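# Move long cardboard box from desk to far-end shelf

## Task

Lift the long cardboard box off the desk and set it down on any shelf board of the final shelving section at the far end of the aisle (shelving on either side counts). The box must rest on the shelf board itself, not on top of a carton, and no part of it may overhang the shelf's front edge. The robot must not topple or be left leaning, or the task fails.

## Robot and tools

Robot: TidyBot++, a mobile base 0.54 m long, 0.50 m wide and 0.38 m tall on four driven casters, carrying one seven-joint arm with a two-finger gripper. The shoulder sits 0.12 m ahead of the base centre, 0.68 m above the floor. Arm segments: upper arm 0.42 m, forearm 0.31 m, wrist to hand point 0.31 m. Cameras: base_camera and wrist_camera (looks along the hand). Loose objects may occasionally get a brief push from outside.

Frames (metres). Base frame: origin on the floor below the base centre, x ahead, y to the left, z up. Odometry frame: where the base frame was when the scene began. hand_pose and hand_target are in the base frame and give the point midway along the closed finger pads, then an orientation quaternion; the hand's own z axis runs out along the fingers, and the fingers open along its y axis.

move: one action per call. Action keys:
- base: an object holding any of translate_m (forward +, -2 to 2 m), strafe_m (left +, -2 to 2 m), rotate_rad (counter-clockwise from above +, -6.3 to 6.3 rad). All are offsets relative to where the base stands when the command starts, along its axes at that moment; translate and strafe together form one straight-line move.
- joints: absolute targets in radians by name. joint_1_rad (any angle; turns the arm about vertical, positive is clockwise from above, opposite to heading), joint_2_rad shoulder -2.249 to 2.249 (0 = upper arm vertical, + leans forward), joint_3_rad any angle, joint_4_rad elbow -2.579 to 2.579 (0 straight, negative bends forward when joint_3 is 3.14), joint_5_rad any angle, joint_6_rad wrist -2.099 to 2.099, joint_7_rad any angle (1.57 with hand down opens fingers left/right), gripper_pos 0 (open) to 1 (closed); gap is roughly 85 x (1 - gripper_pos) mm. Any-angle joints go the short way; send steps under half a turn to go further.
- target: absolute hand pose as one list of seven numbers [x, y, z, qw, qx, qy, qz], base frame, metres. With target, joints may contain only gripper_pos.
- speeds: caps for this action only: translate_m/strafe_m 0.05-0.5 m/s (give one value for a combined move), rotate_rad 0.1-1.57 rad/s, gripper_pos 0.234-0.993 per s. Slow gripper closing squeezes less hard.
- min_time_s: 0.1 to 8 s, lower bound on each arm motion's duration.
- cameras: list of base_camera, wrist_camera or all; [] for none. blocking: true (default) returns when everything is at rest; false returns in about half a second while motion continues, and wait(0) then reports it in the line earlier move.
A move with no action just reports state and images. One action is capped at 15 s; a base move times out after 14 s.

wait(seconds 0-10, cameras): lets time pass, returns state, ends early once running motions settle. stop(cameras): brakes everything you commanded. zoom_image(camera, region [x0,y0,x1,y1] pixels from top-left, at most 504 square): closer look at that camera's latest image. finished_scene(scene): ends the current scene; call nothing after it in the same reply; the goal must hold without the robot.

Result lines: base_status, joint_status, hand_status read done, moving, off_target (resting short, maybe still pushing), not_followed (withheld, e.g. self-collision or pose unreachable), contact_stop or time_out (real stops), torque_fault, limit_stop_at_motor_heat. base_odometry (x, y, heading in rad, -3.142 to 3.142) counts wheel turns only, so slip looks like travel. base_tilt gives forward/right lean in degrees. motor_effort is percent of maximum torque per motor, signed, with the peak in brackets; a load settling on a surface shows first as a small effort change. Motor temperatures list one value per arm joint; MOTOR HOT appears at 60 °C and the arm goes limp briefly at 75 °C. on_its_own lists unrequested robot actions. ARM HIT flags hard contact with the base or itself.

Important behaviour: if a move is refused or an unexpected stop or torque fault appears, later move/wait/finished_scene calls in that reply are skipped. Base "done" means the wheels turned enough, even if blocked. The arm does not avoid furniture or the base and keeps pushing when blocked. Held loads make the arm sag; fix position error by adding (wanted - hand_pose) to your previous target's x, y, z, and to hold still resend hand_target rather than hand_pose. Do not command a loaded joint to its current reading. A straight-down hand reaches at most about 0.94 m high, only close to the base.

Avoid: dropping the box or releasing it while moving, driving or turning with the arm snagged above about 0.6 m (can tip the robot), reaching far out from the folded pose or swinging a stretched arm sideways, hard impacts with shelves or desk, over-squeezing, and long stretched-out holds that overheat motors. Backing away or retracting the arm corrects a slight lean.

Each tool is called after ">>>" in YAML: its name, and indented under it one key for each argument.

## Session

>>> move:
  joints: {"joint_6_rad": 0.5}
  min_time_s: 1.2
  cameras: ["all"]

Scene clock: 1.93 s.
Motor temperatures (°C): [28 28 24 31 32 42 39]
move: done
base_odometry: x=+0.000 y=+0.000 heading=+0.000
base_tilt: forward=+0.4 right=-0.3
base_status: not commanded
joint_positions: joint_1_rad=-0.014 joint_2_rad=-0.338 joint_3_rad=+3.098 joint_4_rad=-2.555 joint_5_rad=-0.001 joint_6_rad=+0.397 joint_7_rad=+1.545 gripper_pos=+0.000
joint_status: all done
motor_effort: joint_1_rad=+0(1) joint_2_rad=-7(7) joint_3_rad=+0(1) joint_4_rad=+16(17) joint_5_rad=+0(0) joint_6_rad=+8(8) joint_7_rad=-1(1)
hand_pose: x=+0.5309 y=+0.0261 z=+0.8121 quat_wxyz=(-0.019, +0.790, +0.016, +0.613)
hand_target: x=+0.5366 y=+0.0268 z=+0.8422 quat_wxyz=(-0.021, +0.758, +0.015, +0.652)
hand_status: not commanded
pictures: base_camera, wrist_camera
Images, in order (width x height): base_camera 644x364, wrist_camera 644x476.

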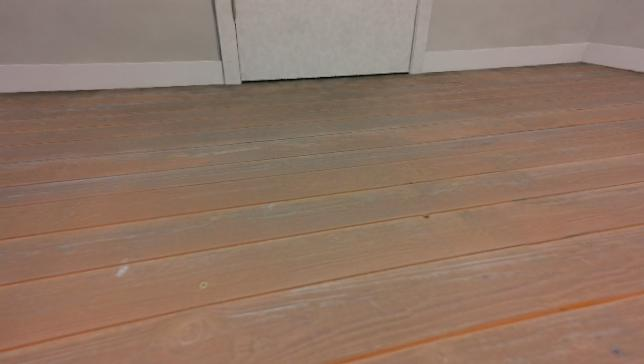

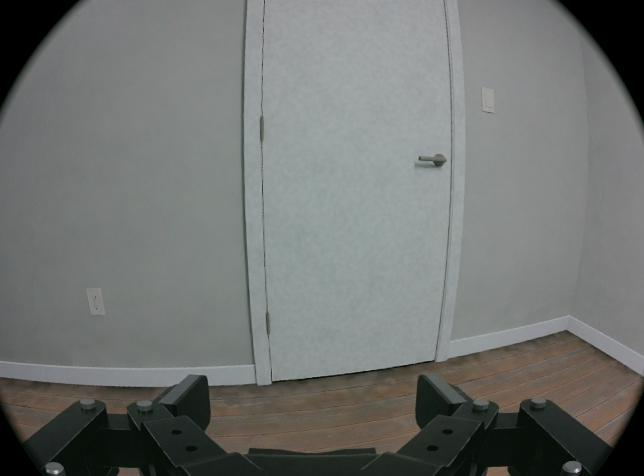

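>>> move:
  joints: {"joint_1_rad": 1.57}
  min_time_s: 1
  cameras: ["wrist_camera"]

Scene clock: 4.87 s.
move: done
base_odometry: x=+0.000 y=+0.000 heading=+0.000
base_tilt: forward=+0.4 right=-0.3
base_status: not commanded
joint_positions: joint_1_rad=+1.548 joint_2_rad=-0.338 joint_3_rad=+3.098 joint_4_rad=-2.555 joint_5_rad=-0.001 joint_6_rad=+0.397 joint_7_rad=+1.545 gripper_pos=+0.000
joint_status: all done
motor_effort: joint_1_rad=+0(1) joint_2_rad=-7(7) joint_3_rad=+0(1) joint_4_rad=+15(17) joint_5_rad=+0(1) joint_6_rad=+8(9) joint_7_rad=-1(1)
hand_pose: x=+0.1486 y=-0.4116 z=+0.8121 quat_wxyz=(+0.418, +0.572, -0.545, +0.449)
hand_target: x=+0.1402 y=-0.4179 z=+0.8422 quat_wxyz=(+0.449, +0.543, -0.529, +0.473)
hand_status: not commanded
Images, in order (width x height): wrist_camera 644x476.

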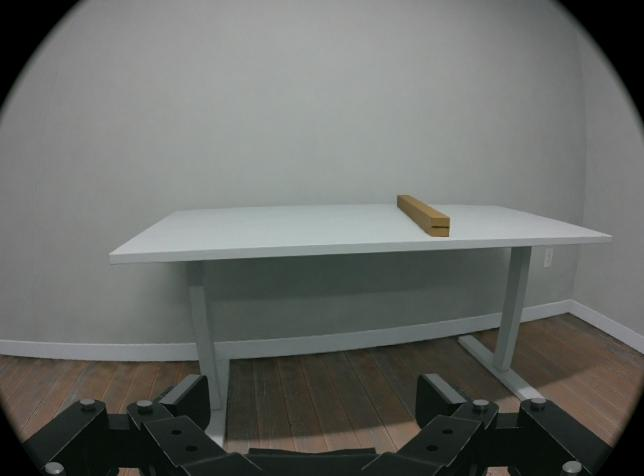

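>>> move:
  base: {"translate_m": -0.105, "strafe_m": -0.27, "rotate_rad": -1.55}
  joints: {"joint_1_rad": 0.0, "joint_2_rad": 0.0, "joint_3_rad": 3.14, "joint_4_rad": -1.43, "joint_5_rad": 0.0, "joint_6_rad": -0.95, "joint_7_rad": 1.57}
  min_time_s: 1.5
  cameras: ["wrist_camera"]

Scene clock: 8.80 s.
move: done
base_odometry: x=-0.105 y=-0.270 heading=-1.549
base_tilt: forward=+0.4 right=-0.3
base_status: done
joint_positions: joint_1_rad=+0.017 joint_2_rad=-0.023 joint_3_rad=+3.129 joint_4_rad=-1.448 joint_5_rad=-0.001 joint_6_rad=-0.866 joint_7_rad=+1.545 gripper_pos=+0.000
joint_status: all done
motor_effort: joint_1_rad=+0(2) joint_2_rad=-20(21) joint_3_rad=-1(3) joint_4_rad=+18(19) joint_5_rad=+0(2) joint_6_rad=+7(10) joint_7_rad=-1(2)
hand_pose: x=+0.6542 y=-0.0008 z=+0.9430 quat_wxyz=(-0.005, +0.911, -0.014, +0.413)
hand_target: x=+0.6450 y=+0.0022 z=+0.9214 quat_wxyz=(+0.000, +0.928, +0.000, +0.372)
hand_status: not commanded
Images, in order (width x height): wrist_camera 644x476.

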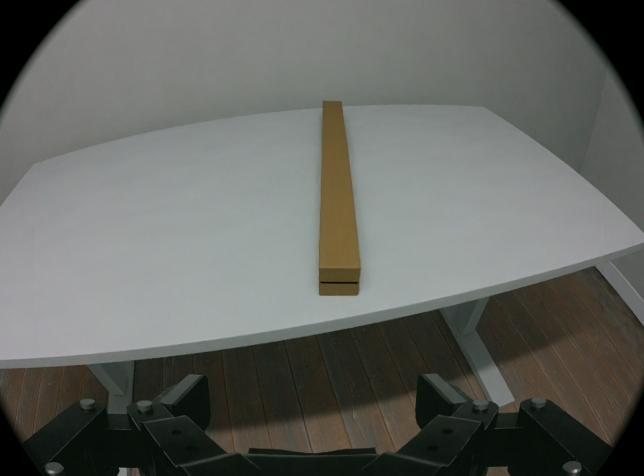

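>>> move:
  base: {"translate_m": 0.44, "strafe_m": -0.017, "rotate_rad": -0.024}
  joints: {"joint_1_rad": 0.0, "joint_2_rad": 0.22, "joint_3_rad": 3.14, "joint_4_rad": -1.51, "joint_5_rad": 0.0, "joint_6_rad": -0.55, "joint_7_rad": 1.57}
  min_time_s: 1.5
  cameras: ["wrist_camera"]

Scene clock: 11.60 s.
move: done
base_odometry: x=-0.113 y=-0.710 heading=-1.574
base_tilt: forward=+0.5 right=-0.3
base_status: done
joint_positions: joint_1_rad=+0.013 joint_2_rad=+0.216 joint_3_rad=+3.135 joint_4_rad=-1.482 joint_5_rad=-0.001 joint_6_rad=-0.645 joint_7_rad=+1.545 gripper_pos=+0.000
joint_status: all done
motor_effort: joint_1_rad=-1(2) joint_2_rad=-28(31) joint_3_rad=-1(3) joint_4_rad=+17(19) joint_5_rad=+0(1) joint_6_rad=+6(7) joint_7_rad=-1(2)
hand_pose: x=+0.7439 y=-0.0027 z=+0.8361 quat_wxyz=(-0.005, +0.921, -0.015, +0.389)
hand_target: x=+0.7574 y=+0.0023 z=+0.8399 quat_wxyz=(-0.001, +0.909, +0.000, +0.418)
hand_status: not commanded
Images, in order (width x height): wrist_camera 644x476.

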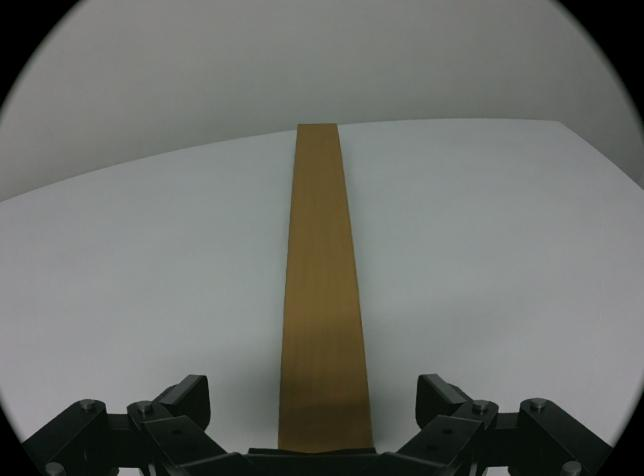

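>>> move:
  base: {"strafe_m": -0.005}
  joints: {"joint_2_rad": 0.285, "joint_4_rad": -1.70, "joint_6_rad": -0.31}
  min_time_s: 1.5
  cameras: ["wrist_camera"]

Scene clock: 13.90 s.
move: done
base_odometry: x=-0.118 y=-0.710 heading=-1.574
base_tilt: forward=+0.5 right=-0.4
base_status: done
joint_positions: joint_1_rad=+0.011 joint_2_rad=+0.263 joint_3_rad=+3.136 joint_4_rad=-1.673 joint_5_rad=-0.001 joint_6_rad=-0.409 joint_7_rad=+1.545 gripper_pos=+0.000
joint_status: all done
motor_effort: joint_1_rad=+0(3) joint_2_rad=-28(30) joint_3_rad=-1(3) joint_4_rad=+16(19) joint_5_rad=+0(1) joint_6_rad=+6(7) joint_7_rad=-1(1)
hand_pose: x=+0.7446 y=-0.0024 z=+0.7580 quat_wxyz=(-0.005, +0.922, -0.015, +0.388)
hand_target: x=+0.7582 y=+0.0023 z=+0.7528 quat_wxyz=(-0.001, +0.912, +0.000, +0.411)
hand_status: not commanded
Images, in order (width x height): wrist_camera 644x476.

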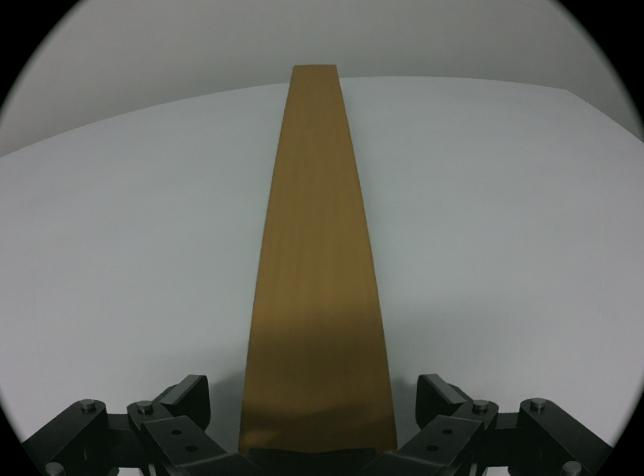

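>>> move:
  joints: {"gripper_pos": 0.475}
  speeds: {"gripper_pos": 0.3}

>>> move:
  joints: {"gripper_pos": 0.50}
  speeds: {"gripper_pos": 0.234}
  cameras: ["wrist_camera"]

Scene clock: 16.93 s.
move: done
base_odometry: x=-0.118 y=-0.710 heading=-1.574
base_tilt: forward=+0.4 right=-0.3
base_status: not commanded
joint_positions: joint_1_rad=+0.011 joint_2_rad=+0.263 joint_3_rad=+3.136 joint_4_rad=-1.673 joint_5_rad=-0.001 joint_6_rad=-0.398 joint_7_rad=+1.545 gripper_pos=+0.472
joint_status: all done
motor_effort: joint_1_rad=+0(1) joint_2_rad=-24(28) joint_3_rad=-1(2) joint_4_rad=+14(17) joint_5_rad=+0(1) joint_6_rad=+5(6) joint_7_rad=-1(1)
hand_pose: x=+0.7469 y=-0.0024 z=+0.7604 quat_wxyz=(-0.005, +0.920, -0.015, +0.393)
hand_target: x=+0.7582 y=+0.0023 z=+0.7528 quat_wxyz=(-0.001, +0.912, +0.000, +0.411)
hand_status: not commanded
pictures: none

Scene clock: 17.63 s.
move: off_target
base_odometry: x=-0.118 y=-0.710 heading=-1.574
base_tilt: forward=+0.4 right=-0.3
base_status: not commanded
joint_positions: joint_1_rad=+0.011 joint_2_rad=+0.263 joint_3_rad=+3.136 joint_4_rad=-1.673 joint_5_rad=-0.001 joint_6_rad=-0.398 joint_7_rad=+1.545 gripper_pos=+0.473
joint_status: gripper_pos off_target (ended at +0.473, target +0.500)
motor_effort: joint_1_rad=+0(1) joint_2_rad=-24(25) joint_3_rad=-2(2) joint_4_rad=+14(15) joint_5_rad=+0(0) joint_6_rad=+5(5) joint_7_rad=-1(2)
hand_pose: x=+0.7469 y=-0.0024 z=+0.7604 quat_wxyz=(-0.005, +0.920, -0.015, +0.393)
hand_target: x=+0.7582 y=+0.0023 z=+0.7528 quat_wxyz=(-0.001, +0.912, +0.000, +0.411)
hand_status: not commanded
Images, in order (width x height): wrist_camera 644x476.

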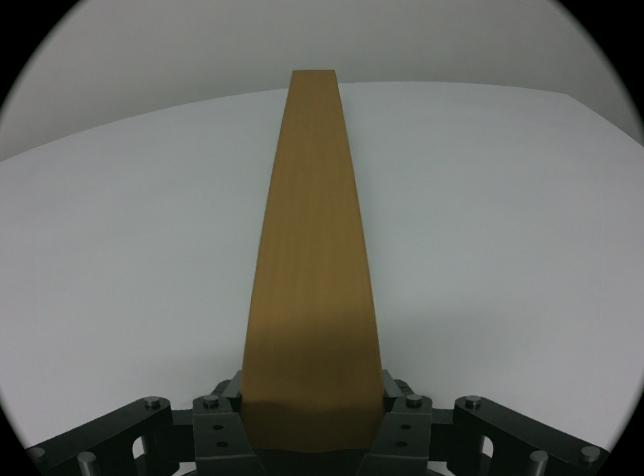

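>>> move:
  joints: {"joint_2_rad": 0.18, "joint_4_rad": -1.58, "joint_6_rad": -0.52}
  min_time_s: 1.5

>>> move:
  base: {"translate_m": -0.47}
  speeds: {"translate_m": 0.3}
  joints: {"joint_2_rad": -0.12, "joint_4_rad": -1.49, "joint_6_rad": -0.85}
  min_time_s: 2.5

>>> move:
  base: {"rotate_rad": 3.34}
  speeds: {"rotate_rad": 0.9}
  cameras: ["all"]

Scene clock: 20.53 s.
move: done
base_odometry: x=-0.118 y=-0.710 heading=-1.574
base_tilt: forward=+0.5 right=-0.4
base_status: not commanded
joint_positions: joint_1_rad=+0.011 joint_2_rad=+0.223 joint_3_rad=+3.136 joint_4_rad=-1.599 joint_5_rad=-0.001 joint_6_rad=-0.443 joint_7_rad=+1.545 gripper_pos=+0.473
joint_status: all done
motor_effort: joint_1_rad=+0(1) joint_2_rad=-28(30) joint_3_rad=-1(2) joint_4_rad=+17(19) joint_5_rad=+0(0) joint_6_rad=+7(8) joint_7_rad=-1(2)
hand_pose: x=+0.7558 y=-0.0025 z=+0.8152 quat_wxyz=(-0.005, +0.905, -0.015, +0.425)
hand_target: x=+0.7393 y=+0.0023 z=+0.8339 quat_wxyz=(-0.001, +0.909, +0.000, +0.418)
hand_status: not commanded
pictures: none

Scene clock: 23.33 s.
move: done
base_odometry: x=-0.117 y=-0.240 heading=-1.574
base_tilt: forward=+0.5 right=-0.3
base_status: done
joint_positions: joint_1_rad=+0.011 joint_2_rad=-0.084 joint_3_rad=+3.136 joint_4_rad=-1.511 joint_5_rad=-0.001 joint_6_rad=-0.768 joint_7_rad=+1.545 gripper_pos=+0.473
joint_status: all done
motor_effort: joint_1_rad=+0(2) joint_2_rad=-18(31) joint_3_rad=+0(2) joint_4_rad=+19(20) joint_5_rad=+0(1) joint_6_rad=+8(8) joint_7_rad=-1(1)
hand_pose: x=+0.6472 y=-0.0011 z=+0.9646 quat_wxyz=(-0.005, +0.890, -0.014, +0.456)
hand_target: x=+0.6246 y=+0.0022 z=+0.9740 quat_wxyz=(+0.000, +0.896, +0.000, +0.445)
hand_status: not commanded
pictures: none

Scene clock: 28.00 s.
move: done
base_odometry: x=-0.117 y=-0.240 heading=+1.766
base_tilt: forward=+0.4 right=-0.3
base_status: done
joint_positions: joint_1_rad=+0.007 joint_2_rad=-0.085 joint_3_rad=+3.138 joint_4_rad=-1.510 joint_5_rad=-0.001 joint_6_rad=-0.770 joint_7_rad=+1.545 gripper_pos=+0.473
joint_status: not commanded
motor_effort: joint_1_rad=+0(2) joint_2_rad=-18(20) joint_3_rad=-1(4) joint_4_rad=+19(19) joint_5_rad=+0(1) joint_6_rad=+8(8) joint_7_rad=-1(2)
hand_pose: x=+0.6469 y=-0.0003 z=+0.9644 quat_wxyz=(-0.005, +0.890, -0.013, +0.455)
hand_target: x=+0.6246 y=+0.0022 z=+0.9740 quat_wxyz=(+0.000, +0.896, +0.000, +0.445)
hand_status: not commanded
pictures: base_camera, wrist_camera
Images, in order (width x height): base_camera 644x364, wrist_camera 644x476.

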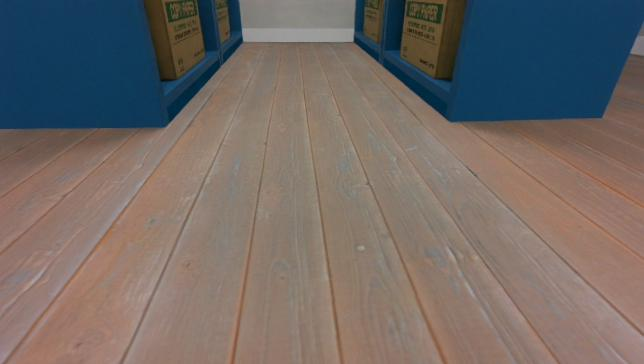

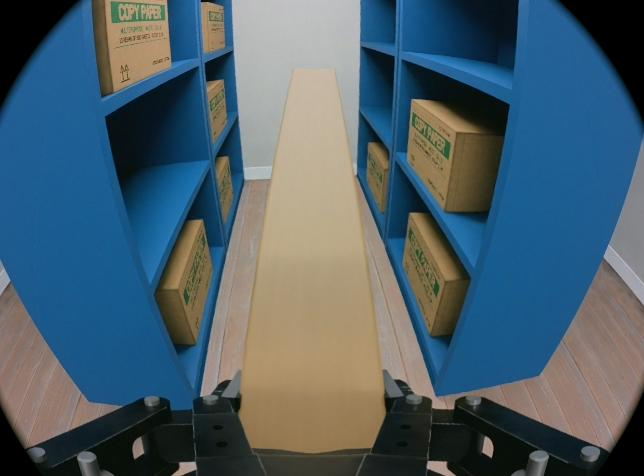

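>>> move:
  base: {"rotate_rad": 0.044, "strafe_m": 0.03}
  target: [0.47, -0.35, 1.075, 0.0, 0.9195, 0.0, 0.3931]
  min_time_s: 2.5
  cameras: ["all"]

Scene clock: 31.87 s.
move: done
base_odometry: x=-0.146 y=-0.246 heading=+1.811
base_tilt: forward=+0.5 right=-0.3
base_status: done
joint_positions: joint_1_rad=+1.240 joint_2_rad=+0.318 joint_3_rad=+3.082 joint_4_rad=-0.515 joint_5_rad=-0.640 joint_6_rad=-1.769 joint_7_rad=+2.335 gripper_pos=+0.473
joint_status: not commanded
motor_effort: joint_1_rad=+0(3) joint_2_rad=-25(26) joint_3_rad=-2(4) joint_4_rad=+13(20) joint_5_rad=-4(5) joint_6_rad=+5(8) joint_7_rad=-1(2)
hand_pose: x=+0.4643 y=-0.3806 z=+1.0742 quat_wxyz=(+0.048, +0.921, -0.054, +0.382)
hand_target: x=+0.4700 y=-0.3500 z=+1.0750 quat_wxyz=(+0.000, +0.919, +0.000, +0.393)
hand_status: done (0.031 m and 8.3 deg from the pose sent, 0.407 m and 8.1 deg at the start)
pictures: base_camera, wrist_camera
Images, in order (width x height): base_camera 644x364, wrist_camera 644x476.

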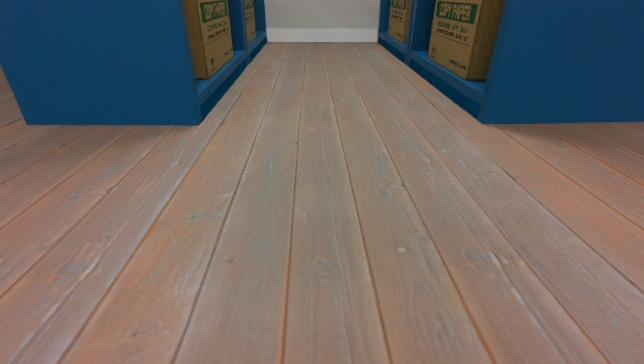

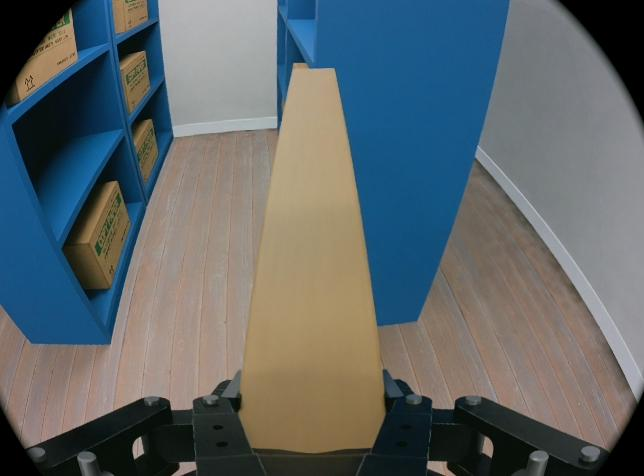

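>>> move:
  base: {"translate_m": 1.1}
  speeds: {"translate_m": 0.35}
  target: [0.4757, -0.329, 1.076, -0.048, 0.9126, 0.0541, 0.4018]
  min_time_s: 1.5
  cameras: ["all"]

Scene clock: 36.63 s.
move: done
base_odometry: x=-0.408 y=+0.822 heading=+1.812
base_tilt: forward=+0.4 right=-0.4
base_status: done
joint_positions: joint_1_rad=+1.291 joint_2_rad=+0.390 joint_3_rad=+2.920 joint_4_rad=-0.429 joint_5_rad=-0.651 joint_6_rad=-1.850 joint_7_rad=+2.336 gripper_pos=+0.473
joint_status: not commanded
motor_effort: joint_1_rad=+0(2) joint_2_rad=-27(28) joint_3_rad=-3(4) joint_4_rad=+12(13) joint_5_rad=-5(5) joint_6_rad=+5(5) joint_7_rad=-1(1)
hand_pose: x=+0.4779 y=-0.3577 z=+1.0727 quat_wxyz=(-0.004, +0.920, +0.002, +0.392)
hand_target: x=+0.4757 y=-0.3290 z=+1.0760 quat_wxyz=(-0.048, +0.913, +0.054, +0.402)
hand_status: done (0.029 m and 7.9 deg from the pose sent, 0.053 m and 16.7 deg at the start)
pictures: base_camera, wrist_camera
Images, in order (width x height): base_camera 644x364, wrist_camera 644x476.

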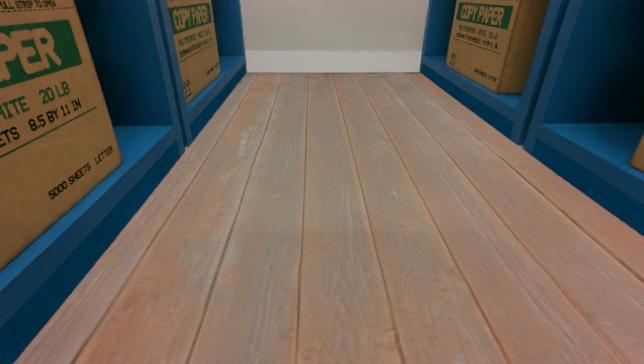

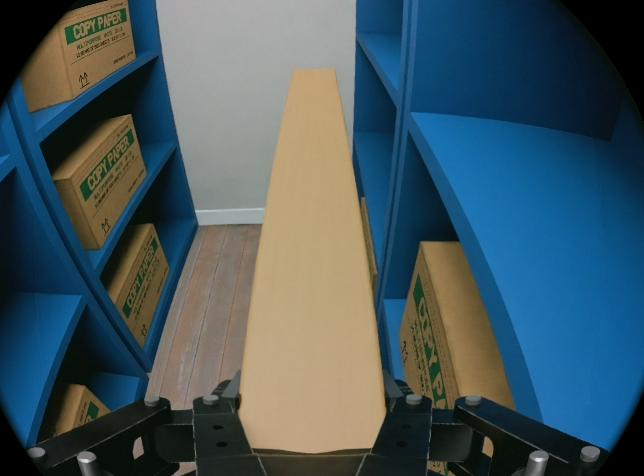

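>>> move:
  base: {"translate_m": 0.97, "strafe_m": -0.05}
  speeds: {"translate_m": 0.35}
  cameras: ["all"]

Scene clock: 41.00 s.
move: done
base_odometry: x=-0.591 y=+1.776 heading=+1.812
base_tilt: forward=+0.4 right=-0.3
base_status: done
joint_positions: joint_1_rad=+1.299 joint_2_rad=+0.392 joint_3_rad=+2.919 joint_4_rad=-0.427 joint_5_rad=-0.652 joint_6_rad=-1.851 joint_7_rad=+2.336 gripper_pos=+0.473
joint_status: not commanded
motor_effort: joint_1_rad=+0(2) joint_2_rad=-26(28) joint_3_rad=-3(4) joint_4_rad=+12(13) joint_5_rad=-5(5) joint_6_rad=+5(5) joint_7_rad=-1(1)
hand_pose: x=+0.4754 y=-0.3602 z=+1.0724 quat_wxyz=(-0.004, +0.920, +0.000, +0.392)
hand_target: x=+0.4757 y=-0.3290 z=+1.0760 quat_wxyz=(-0.048, +0.913, +0.054, +0.402)
hand_status: not commanded
pictures: base_camera, wrist_camera
Images, in order (width x height): base_camera 644x364, wrist_camera 644x476.

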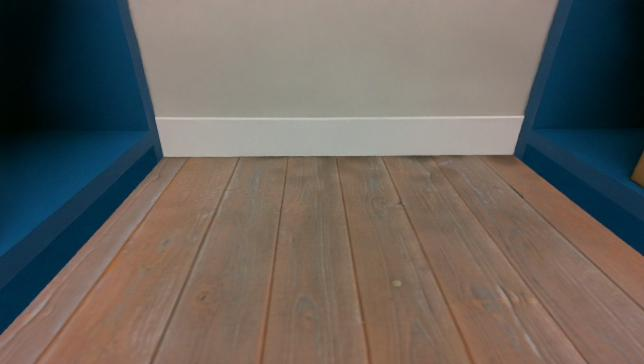

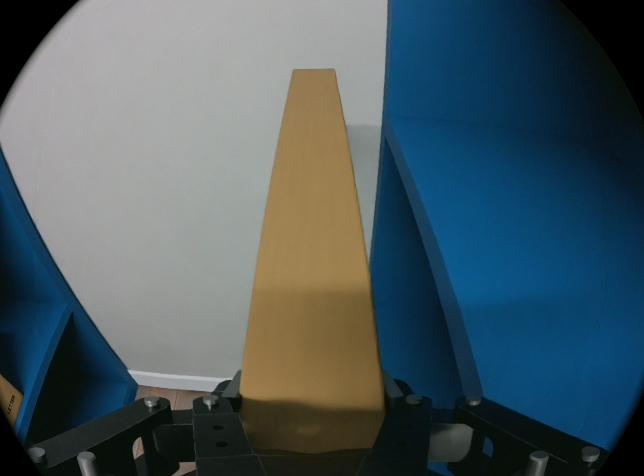

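>>> move:
  base: {"strafe_m": -0.17}
  speeds: {"strafe_m": 0.2}
  joints: {"joint_6_rad": -1.74}
  min_time_s: 1.2
  cameras: ["all"]

Scene clock: 43.70 s.
move: done
base_odometry: x=-0.426 y=+1.817 heading=+1.813
base_tilt: forward=+0.4 right=-0.3
base_status: done
joint_positions: joint_1_rad=+1.299 joint_2_rad=+0.403 joint_3_rad=+2.918 joint_4_rad=-0.426 joint_5_rad=-0.653 joint_6_rad=-1.823 joint_7_rad=+2.336 gripper_pos=+0.473
joint_status: all done
motor_effort: joint_1_rad=+0(1) joint_2_rad=-27(30) joint_3_rad=-3(4) joint_4_rad=+13(13) joint_5_rad=-5(6) joint_6_rad=+5(6) joint_7_rad=-1(1)
hand_pose: x=+0.4812 y=-0.3701 z=+1.0726 quat_wxyz=(+0.000, +0.916, -0.005, +0.401)
hand_target: x=+0.5045 y=-0.3685 z=+1.1077 quat_wxyz=(+0.010, +0.886, +0.024, +0.463)
hand_status: not commanded
pictures: base_camera, wrist_camera
Images, in order (width x height): base_camera 644x364, wrist_camera 644x476.

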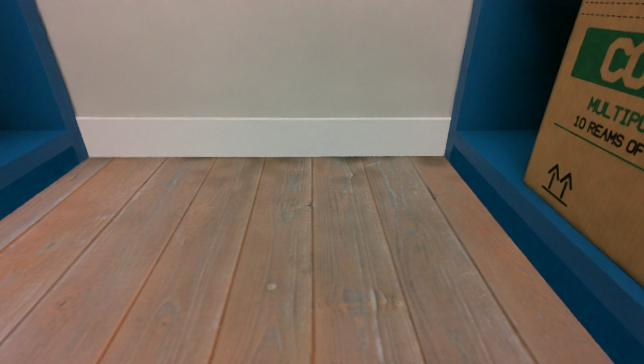

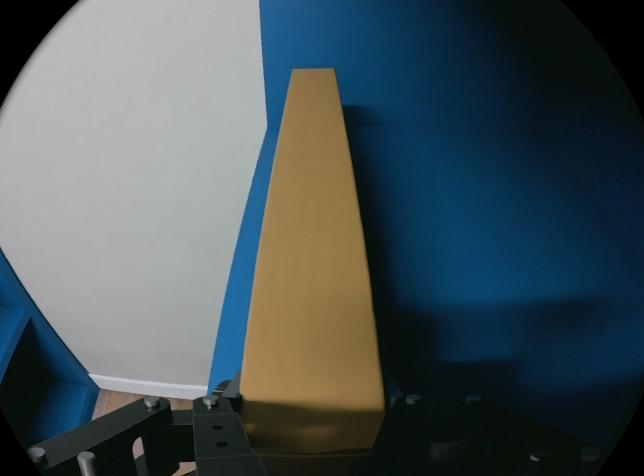

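>>> move:
  joints: {"joint_2_rad": 0.485}
  min_time_s: 1.2
  cameras: ["wrist_camera"]

Scene clock: 45.40 s.
move: done
base_odometry: x=-0.426 y=+1.817 heading=+1.813
base_tilt: forward=+0.3 right=-0.3
base_status: not commanded
joint_positions: joint_1_rad=+1.299 joint_2_rad=+0.467 joint_3_rad=+2.918 joint_4_rad=-0.426 joint_5_rad=-0.653 joint_6_rad=-1.823 joint_7_rad=+2.336 gripper_pos=+0.473
joint_status: all done
motor_effort: joint_1_rad=+0(1) joint_2_rad=-30(31) joint_3_rad=-4(4) joint_4_rad=+13(13) joint_5_rad=-6(6) joint_6_rad=+4(5) joint_7_rad=-1(1)
hand_pose: x=+0.4877 y=-0.3932 z=+1.0429 quat_wxyz=(-0.028, +0.919, -0.018, +0.393)
hand_target: x=+0.5126 y=-0.3986 z=+1.0718 quat_wxyz=(-0.023, +0.890, +0.007, +0.455)
hand_status: not commanded
Images, in order (width x height): wrist_camera 644x476.

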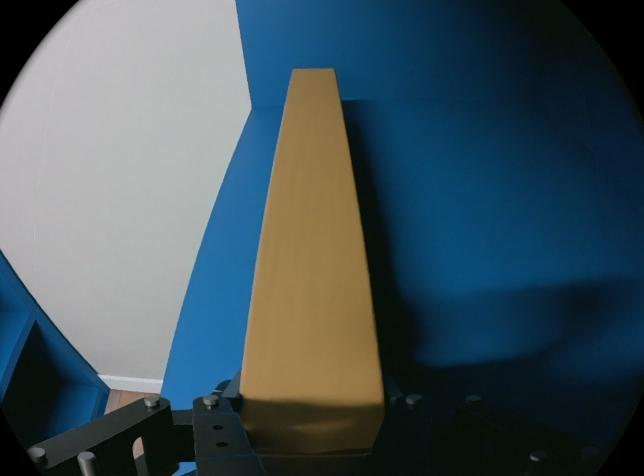

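>>> move:
  joints: {"joint_2_rad": 0.507}
  min_time_s: 0.8

>>> move:
  joints: {"joint_2_rad": 0.52}
  min_time_s: 0.6
  cameras: ["wrist_camera"]

Scene clock: 46.67 s.
move: done
base_odometry: x=-0.426 y=+1.817 heading=+1.813
base_tilt: forward=+0.4 right=-0.3
base_status: not commanded
joint_positions: joint_1_rad=+1.299 joint_2_rad=+0.486 joint_3_rad=+2.918 joint_4_rad=-0.426 joint_5_rad=-0.653 joint_6_rad=-1.823 joint_7_rad=+2.336 gripper_pos=+0.473
joint_status: all done
motor_effort: joint_1_rad=+0(1) joint_2_rad=-30(32) joint_3_rad=-4(4) joint_4_rad=+13(13) joint_5_rad=-6(6) joint_6_rad=+4(5) joint_7_rad=-1(1)
hand_pose: x=+0.4895 y=-0.3997 z=+1.0337 quat_wxyz=(-0.036, +0.920, -0.021, +0.390)
hand_target: x=+0.5148 y=-0.4067 z=+1.0610 quat_wxyz=(-0.032, +0.891, +0.002, +0.453)
hand_status: not commanded
pictures: none

Scene clock: 47.53 s.
move: done
base_odometry: x=-0.426 y=+1.817 heading=+1.813
base_tilt: forward=+0.4 right=-0.3
base_status: not commanded
joint_positions: joint_1_rad=+1.299 joint_2_rad=+0.492 joint_3_rad=+2.918 joint_4_rad=-0.426 joint_5_rad=-0.653 joint_6_rad=-1.823 joint_7_rad=+2.336 gripper_pos=+0.473
joint_status: all done
motor_effort: joint_1_rad=+0(1) joint_2_rad=-30(31) joint_3_rad=-4(4) joint_4_rad=+13(14) joint_5_rad=-6(6) joint_6_rad=+5(5) joint_7_rad=-1(1)
hand_pose: x=+0.4900 y=-0.4018 z=+1.0308 quat_wxyz=(-0.039, +0.920, -0.023, +0.389)
hand_target: x=+0.5160 y=-0.4115 z=+1.0545 quat_wxyz=(-0.038, +0.892, -0.001, +0.451)
hand_status: not commanded
Images, in order (width x height): wrist_camera 644x476.

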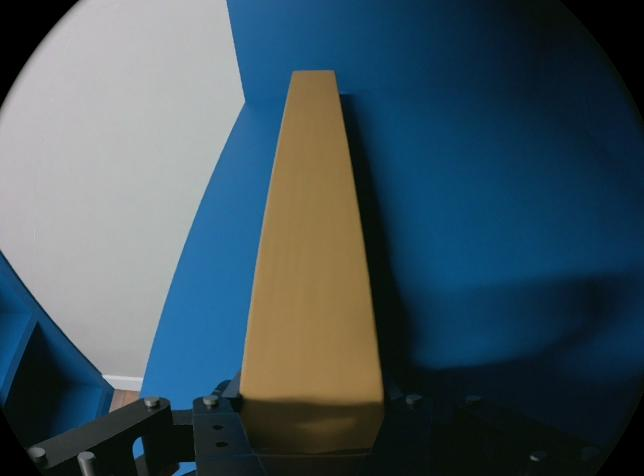

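>>> move:
  joints: {"joint_2_rad": 0.535}
  min_time_s: 0.6
  cameras: ["wrist_camera"]

Scene clock: 48.80 s.
move: done
base_odometry: x=-0.426 y=+1.817 heading=+1.813
base_tilt: forward=+0.4 right=-0.3
base_status: not commanded
joint_positions: joint_1_rad=+1.299 joint_2_rad=+0.495 joint_3_rad=+2.918 joint_4_rad=-0.423 joint_5_rad=-0.655 joint_6_rad=-1.823 joint_7_rad=+2.336 gripper_pos=+0.473
joint_status: all done
motor_effort: joint_1_rad=+0(0) joint_2_rad=-28(30) joint_3_rad=-3(4) joint_4_rad=+11(13) joint_5_rad=-5(6) joint_6_rad=+4(5) joint_7_rad=-1(1)
hand_pose: x=+0.4905 y=-0.4028 z=+1.0305 quat_wxyz=(-0.039, +0.920, -0.022, +0.390)
hand_target: x=+0.5174 y=-0.4168 z=+1.0470 quat_wxyz=(-0.044, +0.892, -0.004, +0.449)
hand_status: not commanded
Images, in order (width x height): wrist_camera 644x476.

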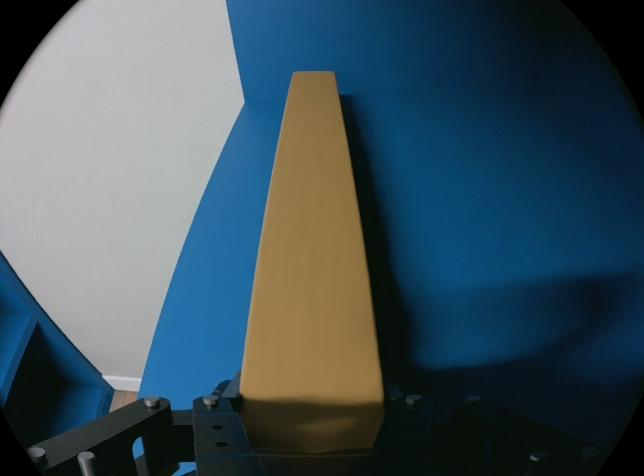

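>>> move:
  joints: {"joint_2_rad": 0.555}
  min_time_s: 0.6
  cameras: ["wrist_camera"]

Scene clock: 49.73 s.
move: done
base_odometry: x=-0.426 y=+1.817 heading=+1.813
base_tilt: forward=+0.4 right=-0.3
base_status: not commanded
joint_positions: joint_1_rad=+1.299 joint_2_rad=+0.501 joint_3_rad=+2.918 joint_4_rad=-0.416 joint_5_rad=-0.659 joint_6_rad=-1.823 joint_7_rad=+2.336 gripper_pos=+0.473
joint_status: all done
motor_effort: joint_1_rad=+0(1) joint_2_rad=-26(28) joint_3_rad=-3(3) joint_4_rad=+11(13) joint_5_rad=-4(5) joint_6_rad=+5(5) joint_7_rad=-1(1)
hand_pose: x=+0.4916 y=-0.4044 z=+1.0303 quat_wxyz=(-0.041, +0.919, -0.022, +0.392)
hand_target: x=+0.5193 y=-0.4238 z=+1.0368 quat_wxyz=(-0.053, +0.893, -0.009, +0.447)
hand_status: not commanded
Images, in order (width x height): wrist_camera 644x476.

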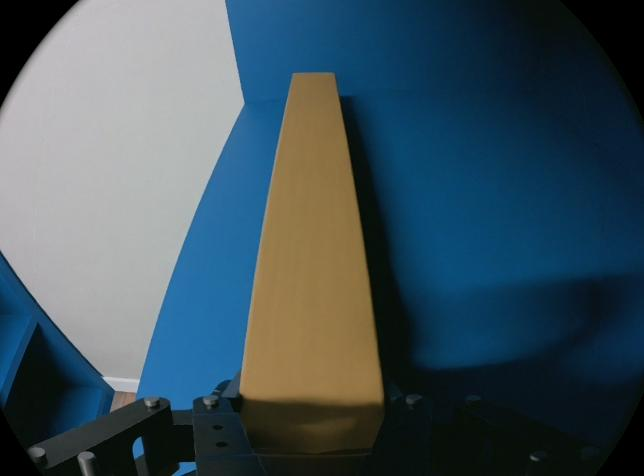

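>>> move:
  joints: {"joint_2_rad": 0.57}
  min_time_s: 0.5
  cameras: ["wrist_camera"]

>>> move:
  joints: {"joint_2_rad": 0.55}
  min_time_s: 0.4

>>> move:
  joints: {"gripper_pos": 0.42}
  speeds: {"gripper_pos": 0.234}
  cameras: ["wrist_camera"]

Scene clock: 50.67 s.
move: done
base_odometry: x=-0.426 y=+1.817 heading=+1.813
base_tilt: forward=+0.4 right=-0.4
base_status: not commanded
joint_positions: joint_1_rad=+1.299 joint_2_rad=+0.506 joint_3_rad=+2.918 joint_4_rad=-0.411 joint_5_rad=-0.662 joint_6_rad=-1.823 joint_7_rad=+2.336 gripper_pos=+0.473
joint_status: all done
motor_effort: joint_1_rad=-1(1) joint_2_rad=-24(26) joint_3_rad=-3(3) joint_4_rad=+9(11) joint_5_rad=-4(4) joint_6_rad=+5(5) joint_7_rad=+0(1)
hand_pose: x=+0.4926 y=-0.4055 z=+1.0302 quat_wxyz=(-0.042, +0.918, -0.021, +0.394)
hand_target: x=+0.5207 y=-0.4289 z=+1.0291 quat_wxyz=(-0.059, +0.893, -0.012, +0.445)
hand_status: not commanded
Images, in order (width x height): wrist_camera 644x476.

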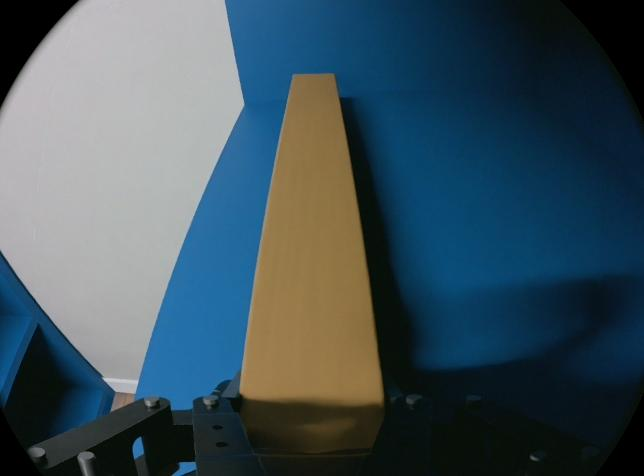

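Scene clock: 51.33 s.
move: done
base_odometry: x=-0.426 y=+1.817 heading=+1.813
base_tilt: forward=+0.4 right=-0.3
base_status: not commanded
joint_positions: joint_1_rad=+1.299 joint_2_rad=+0.506 joint_3_rad=+2.918 joint_4_rad=-0.411 joint_5_rad=-0.662 joint_6_rad=-1.823 joint_7_rad=+2.336 gripper_pos=+0.473
joint_status: all done
motor_effort: joint_1_rad=+0(1) joint_2_rad=-24(25) joint_3_rad=-3(3) joint_4_rad=+9(11) joint_5_rad=-4(4) joint_6_rad=+5(5) joint_7_rad=-1(1)
hand_pose: x=+0.4926 y=-0.4055 z=+1.0302 quat_wxyz=(-0.042, +0.918, -0.021, +0.394)
hand_target: x=+0.5188 y=-0.4220 z=+1.0394 quat_wxyz=(-0.051, +0.893, -0.008, +0.448)
hand_status: not commanded
pictures: none

Scene clock: 52.17 s.
move: done
base_odometry: x=-0.426 y=+1.817 heading=+1.813
base_tilt: forward=+0.4 right=-0.3
base_status: not commanded
joint_positions: joint_1_rad=+1.299 joint_2_rad=+0.508 joint_3_rad=+2.916 joint_4_rad=-0.411 joint_5_rad=-0.666 joint_6_rad=-1.822 joint_7_rad=+2.336 gripper_pos=+0.419
joint_status: all done
motor_effort: joint_1_rad=+0(1) joint_2_rad=-26(27) joint_3_rad=-3(3) joint_4_rad=+11(12) joint_5_rad=-3(4) joint_6_rad=+4(5) joint_7_rad=-1(1)
hand_pose: x=+0.4938 y=-0.4052 z=+1.0305 quat_wxyz=(-0.043, +0.917, -0.020, +0.395)
hand_target: x=+0.5188 y=-0.4220 z=+1.0394 quat_wxyz=(-0.051, +0.893, -0.008, +0.448)
hand_status: not commanded
Images, in order (width x height): wrist_camera 644x476.

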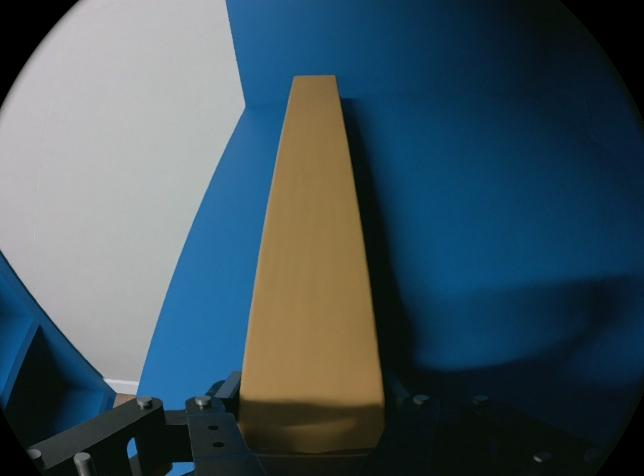

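>>> move:
  joints: {"gripper_pos": 0.05}
  speeds: {"gripper_pos": 0.4}
  cameras: ["wrist_camera"]

>>> move:
  joints: {"joint_4_rad": -0.3}
  min_time_s: 1.2
  cameras: ["wrist_camera"]

Scene clock: 53.80 s.
move: done
base_odometry: x=-0.426 y=+1.817 heading=+1.813
base_tilt: forward=+0.4 right=-0.2
base_status: not commanded
joint_positions: joint_1_rad=+1.299 joint_2_rad=+0.525 joint_3_rad=+2.916 joint_4_rad=-0.411 joint_5_rad=-0.667 joint_6_rad=-1.821 joint_7_rad=+2.336 gripper_pos=+0.052
joint_status: all done
motor_effort: joint_1_rad=+0(1) joint_2_rad=-32(32) joint_3_rad=-4(4) joint_4_rad=+13(13) joint_5_rad=-5(6) joint_6_rad=+4(4) joint_7_rad=-1(1)
hand_pose: x=+0.4956 y=-0.4106 z=+1.0224 quat_wxyz=(-0.051, +0.918, -0.023, +0.394)
hand_target: x=+0.5188 y=-0.4220 z=+1.0394 quat_wxyz=(-0.051, +0.893, -0.008, +0.448)
hand_status: not commanded
Images, in order (width x height): wrist_camera 644x476.

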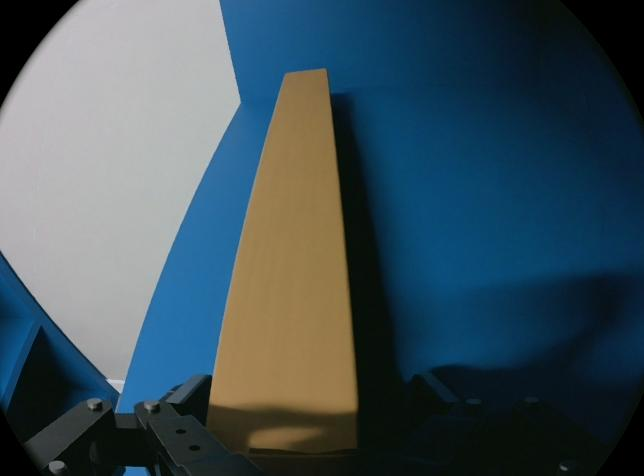

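Scene clock: 55.30 s.
move: done
base_odometry: x=-0.426 y=+1.817 heading=+1.813
base_tilt: forward=+0.4 right=-0.2
base_status: not commanded
joint_positions: joint_1_rad=+1.299 joint_2_rad=+0.526 joint_3_rad=+2.916 joint_4_rad=-0.316 joint_5_rad=-0.667 joint_6_rad=-1.821 joint_7_rad=+2.336 gripper_pos=+0.052
joint_status: all done
motor_effort: joint_1_rad=+0(1) joint_2_rad=-31(32) joint_3_rad=-4(5) joint_4_rad=+12(14) joint_5_rad=-5(6) joint_6_rad=+5(5) joint_7_rad=-1(1)
hand_pose: x=+0.4939 y=-0.4154 z=+1.0533 quat_wxyz=(-0.011, +0.910, -0.011, +0.414)
hand_target: x=+0.5152 y=-0.4251 z=+1.0770 quat_wxyz=(-0.004, +0.883, +0.009, +0.469)
hand_status: not commanded
Images, in order (width x height): wrist_camera 644x476.

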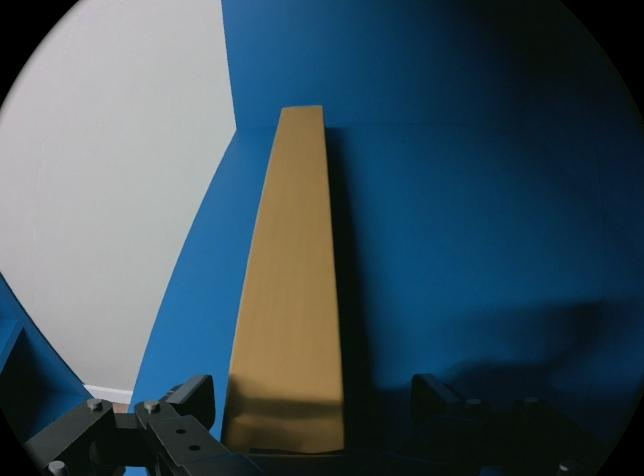

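>>> move:
  joints: {"joint_4_rad": -0.1}
  min_time_s: 1.5
  cameras: ["wrist_camera"]

Scene clock: 57.13 s.
move: done
base_odometry: x=-0.426 y=+1.817 heading=+1.813
base_tilt: forward=+0.4 right=-0.3
base_status: not commanded
joint_positions: joint_1_rad=+1.299 joint_2_rad=+0.529 joint_3_rad=+2.916 joint_4_rad=-0.115 joint_5_rad=-0.667 joint_6_rad=-1.821 joint_7_rad=+2.336 gripper_pos=+0.052
joint_status: all done
motor_effort: joint_1_rad=+0(1) joint_2_rad=-29(32) joint_3_rad=-3(4) joint_4_rad=+11(14) joint_5_rad=-4(5) joint_6_rad=+6(6) joint_7_rad=-1(2)
hand_pose: x=+0.4857 y=-0.4166 z=+1.1187 quat_wxyz=(+0.073, +0.888, +0.016, +0.453)
hand_target: x=+0.5039 y=-0.4209 z=+1.1447 quat_wxyz=(+0.080, +0.858, +0.040, +0.505)
hand_status: not commanded
Images, in order (width x height): wrist_camera 644x476.

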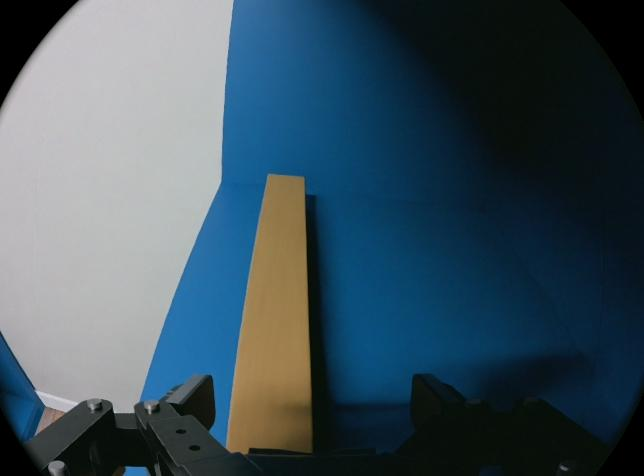

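>>> move:
  base: {"strafe_m": 0.12}
  speeds: {"strafe_m": 0.2}
  cameras: ["wrist_camera"]

Scene clock: 58.60 s.
move: done
base_odometry: x=-0.542 y=+1.788 heading=+1.813
base_tilt: forward=+0.4 right=-0.3
base_status: done
joint_positions: joint_1_rad=+1.299 joint_2_rad=+0.540 joint_3_rad=+2.916 joint_4_rad=-0.113 joint_5_rad=-0.667 joint_6_rad=-1.821 joint_7_rad=+2.336 gripper_pos=+0.052
joint_status: not commanded
motor_effort: joint_1_rad=+0(1) joint_2_rad=-29(32) joint_3_rad=-3(4) joint_4_rad=+11(11) joint_5_rad=-4(5) joint_6_rad=+6(6) joint_7_rad=-1(2)
hand_pose: x=+0.4868 y=-0.4214 z=+1.1136 quat_wxyz=(+0.069, +0.889, +0.014, +0.453)
hand_target: x=+0.5039 y=-0.4209 z=+1.1447 quat_wxyz=(+0.080, +0.858, +0.040, +0.505)
hand_status: not commanded
Images, in order (width x height): wrist_camera 644x476.

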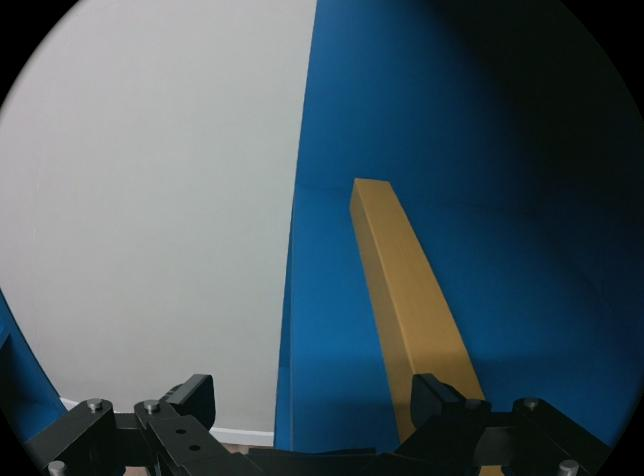

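>>> finished_scene:
  scene: 2

The scene is finished: the task was done.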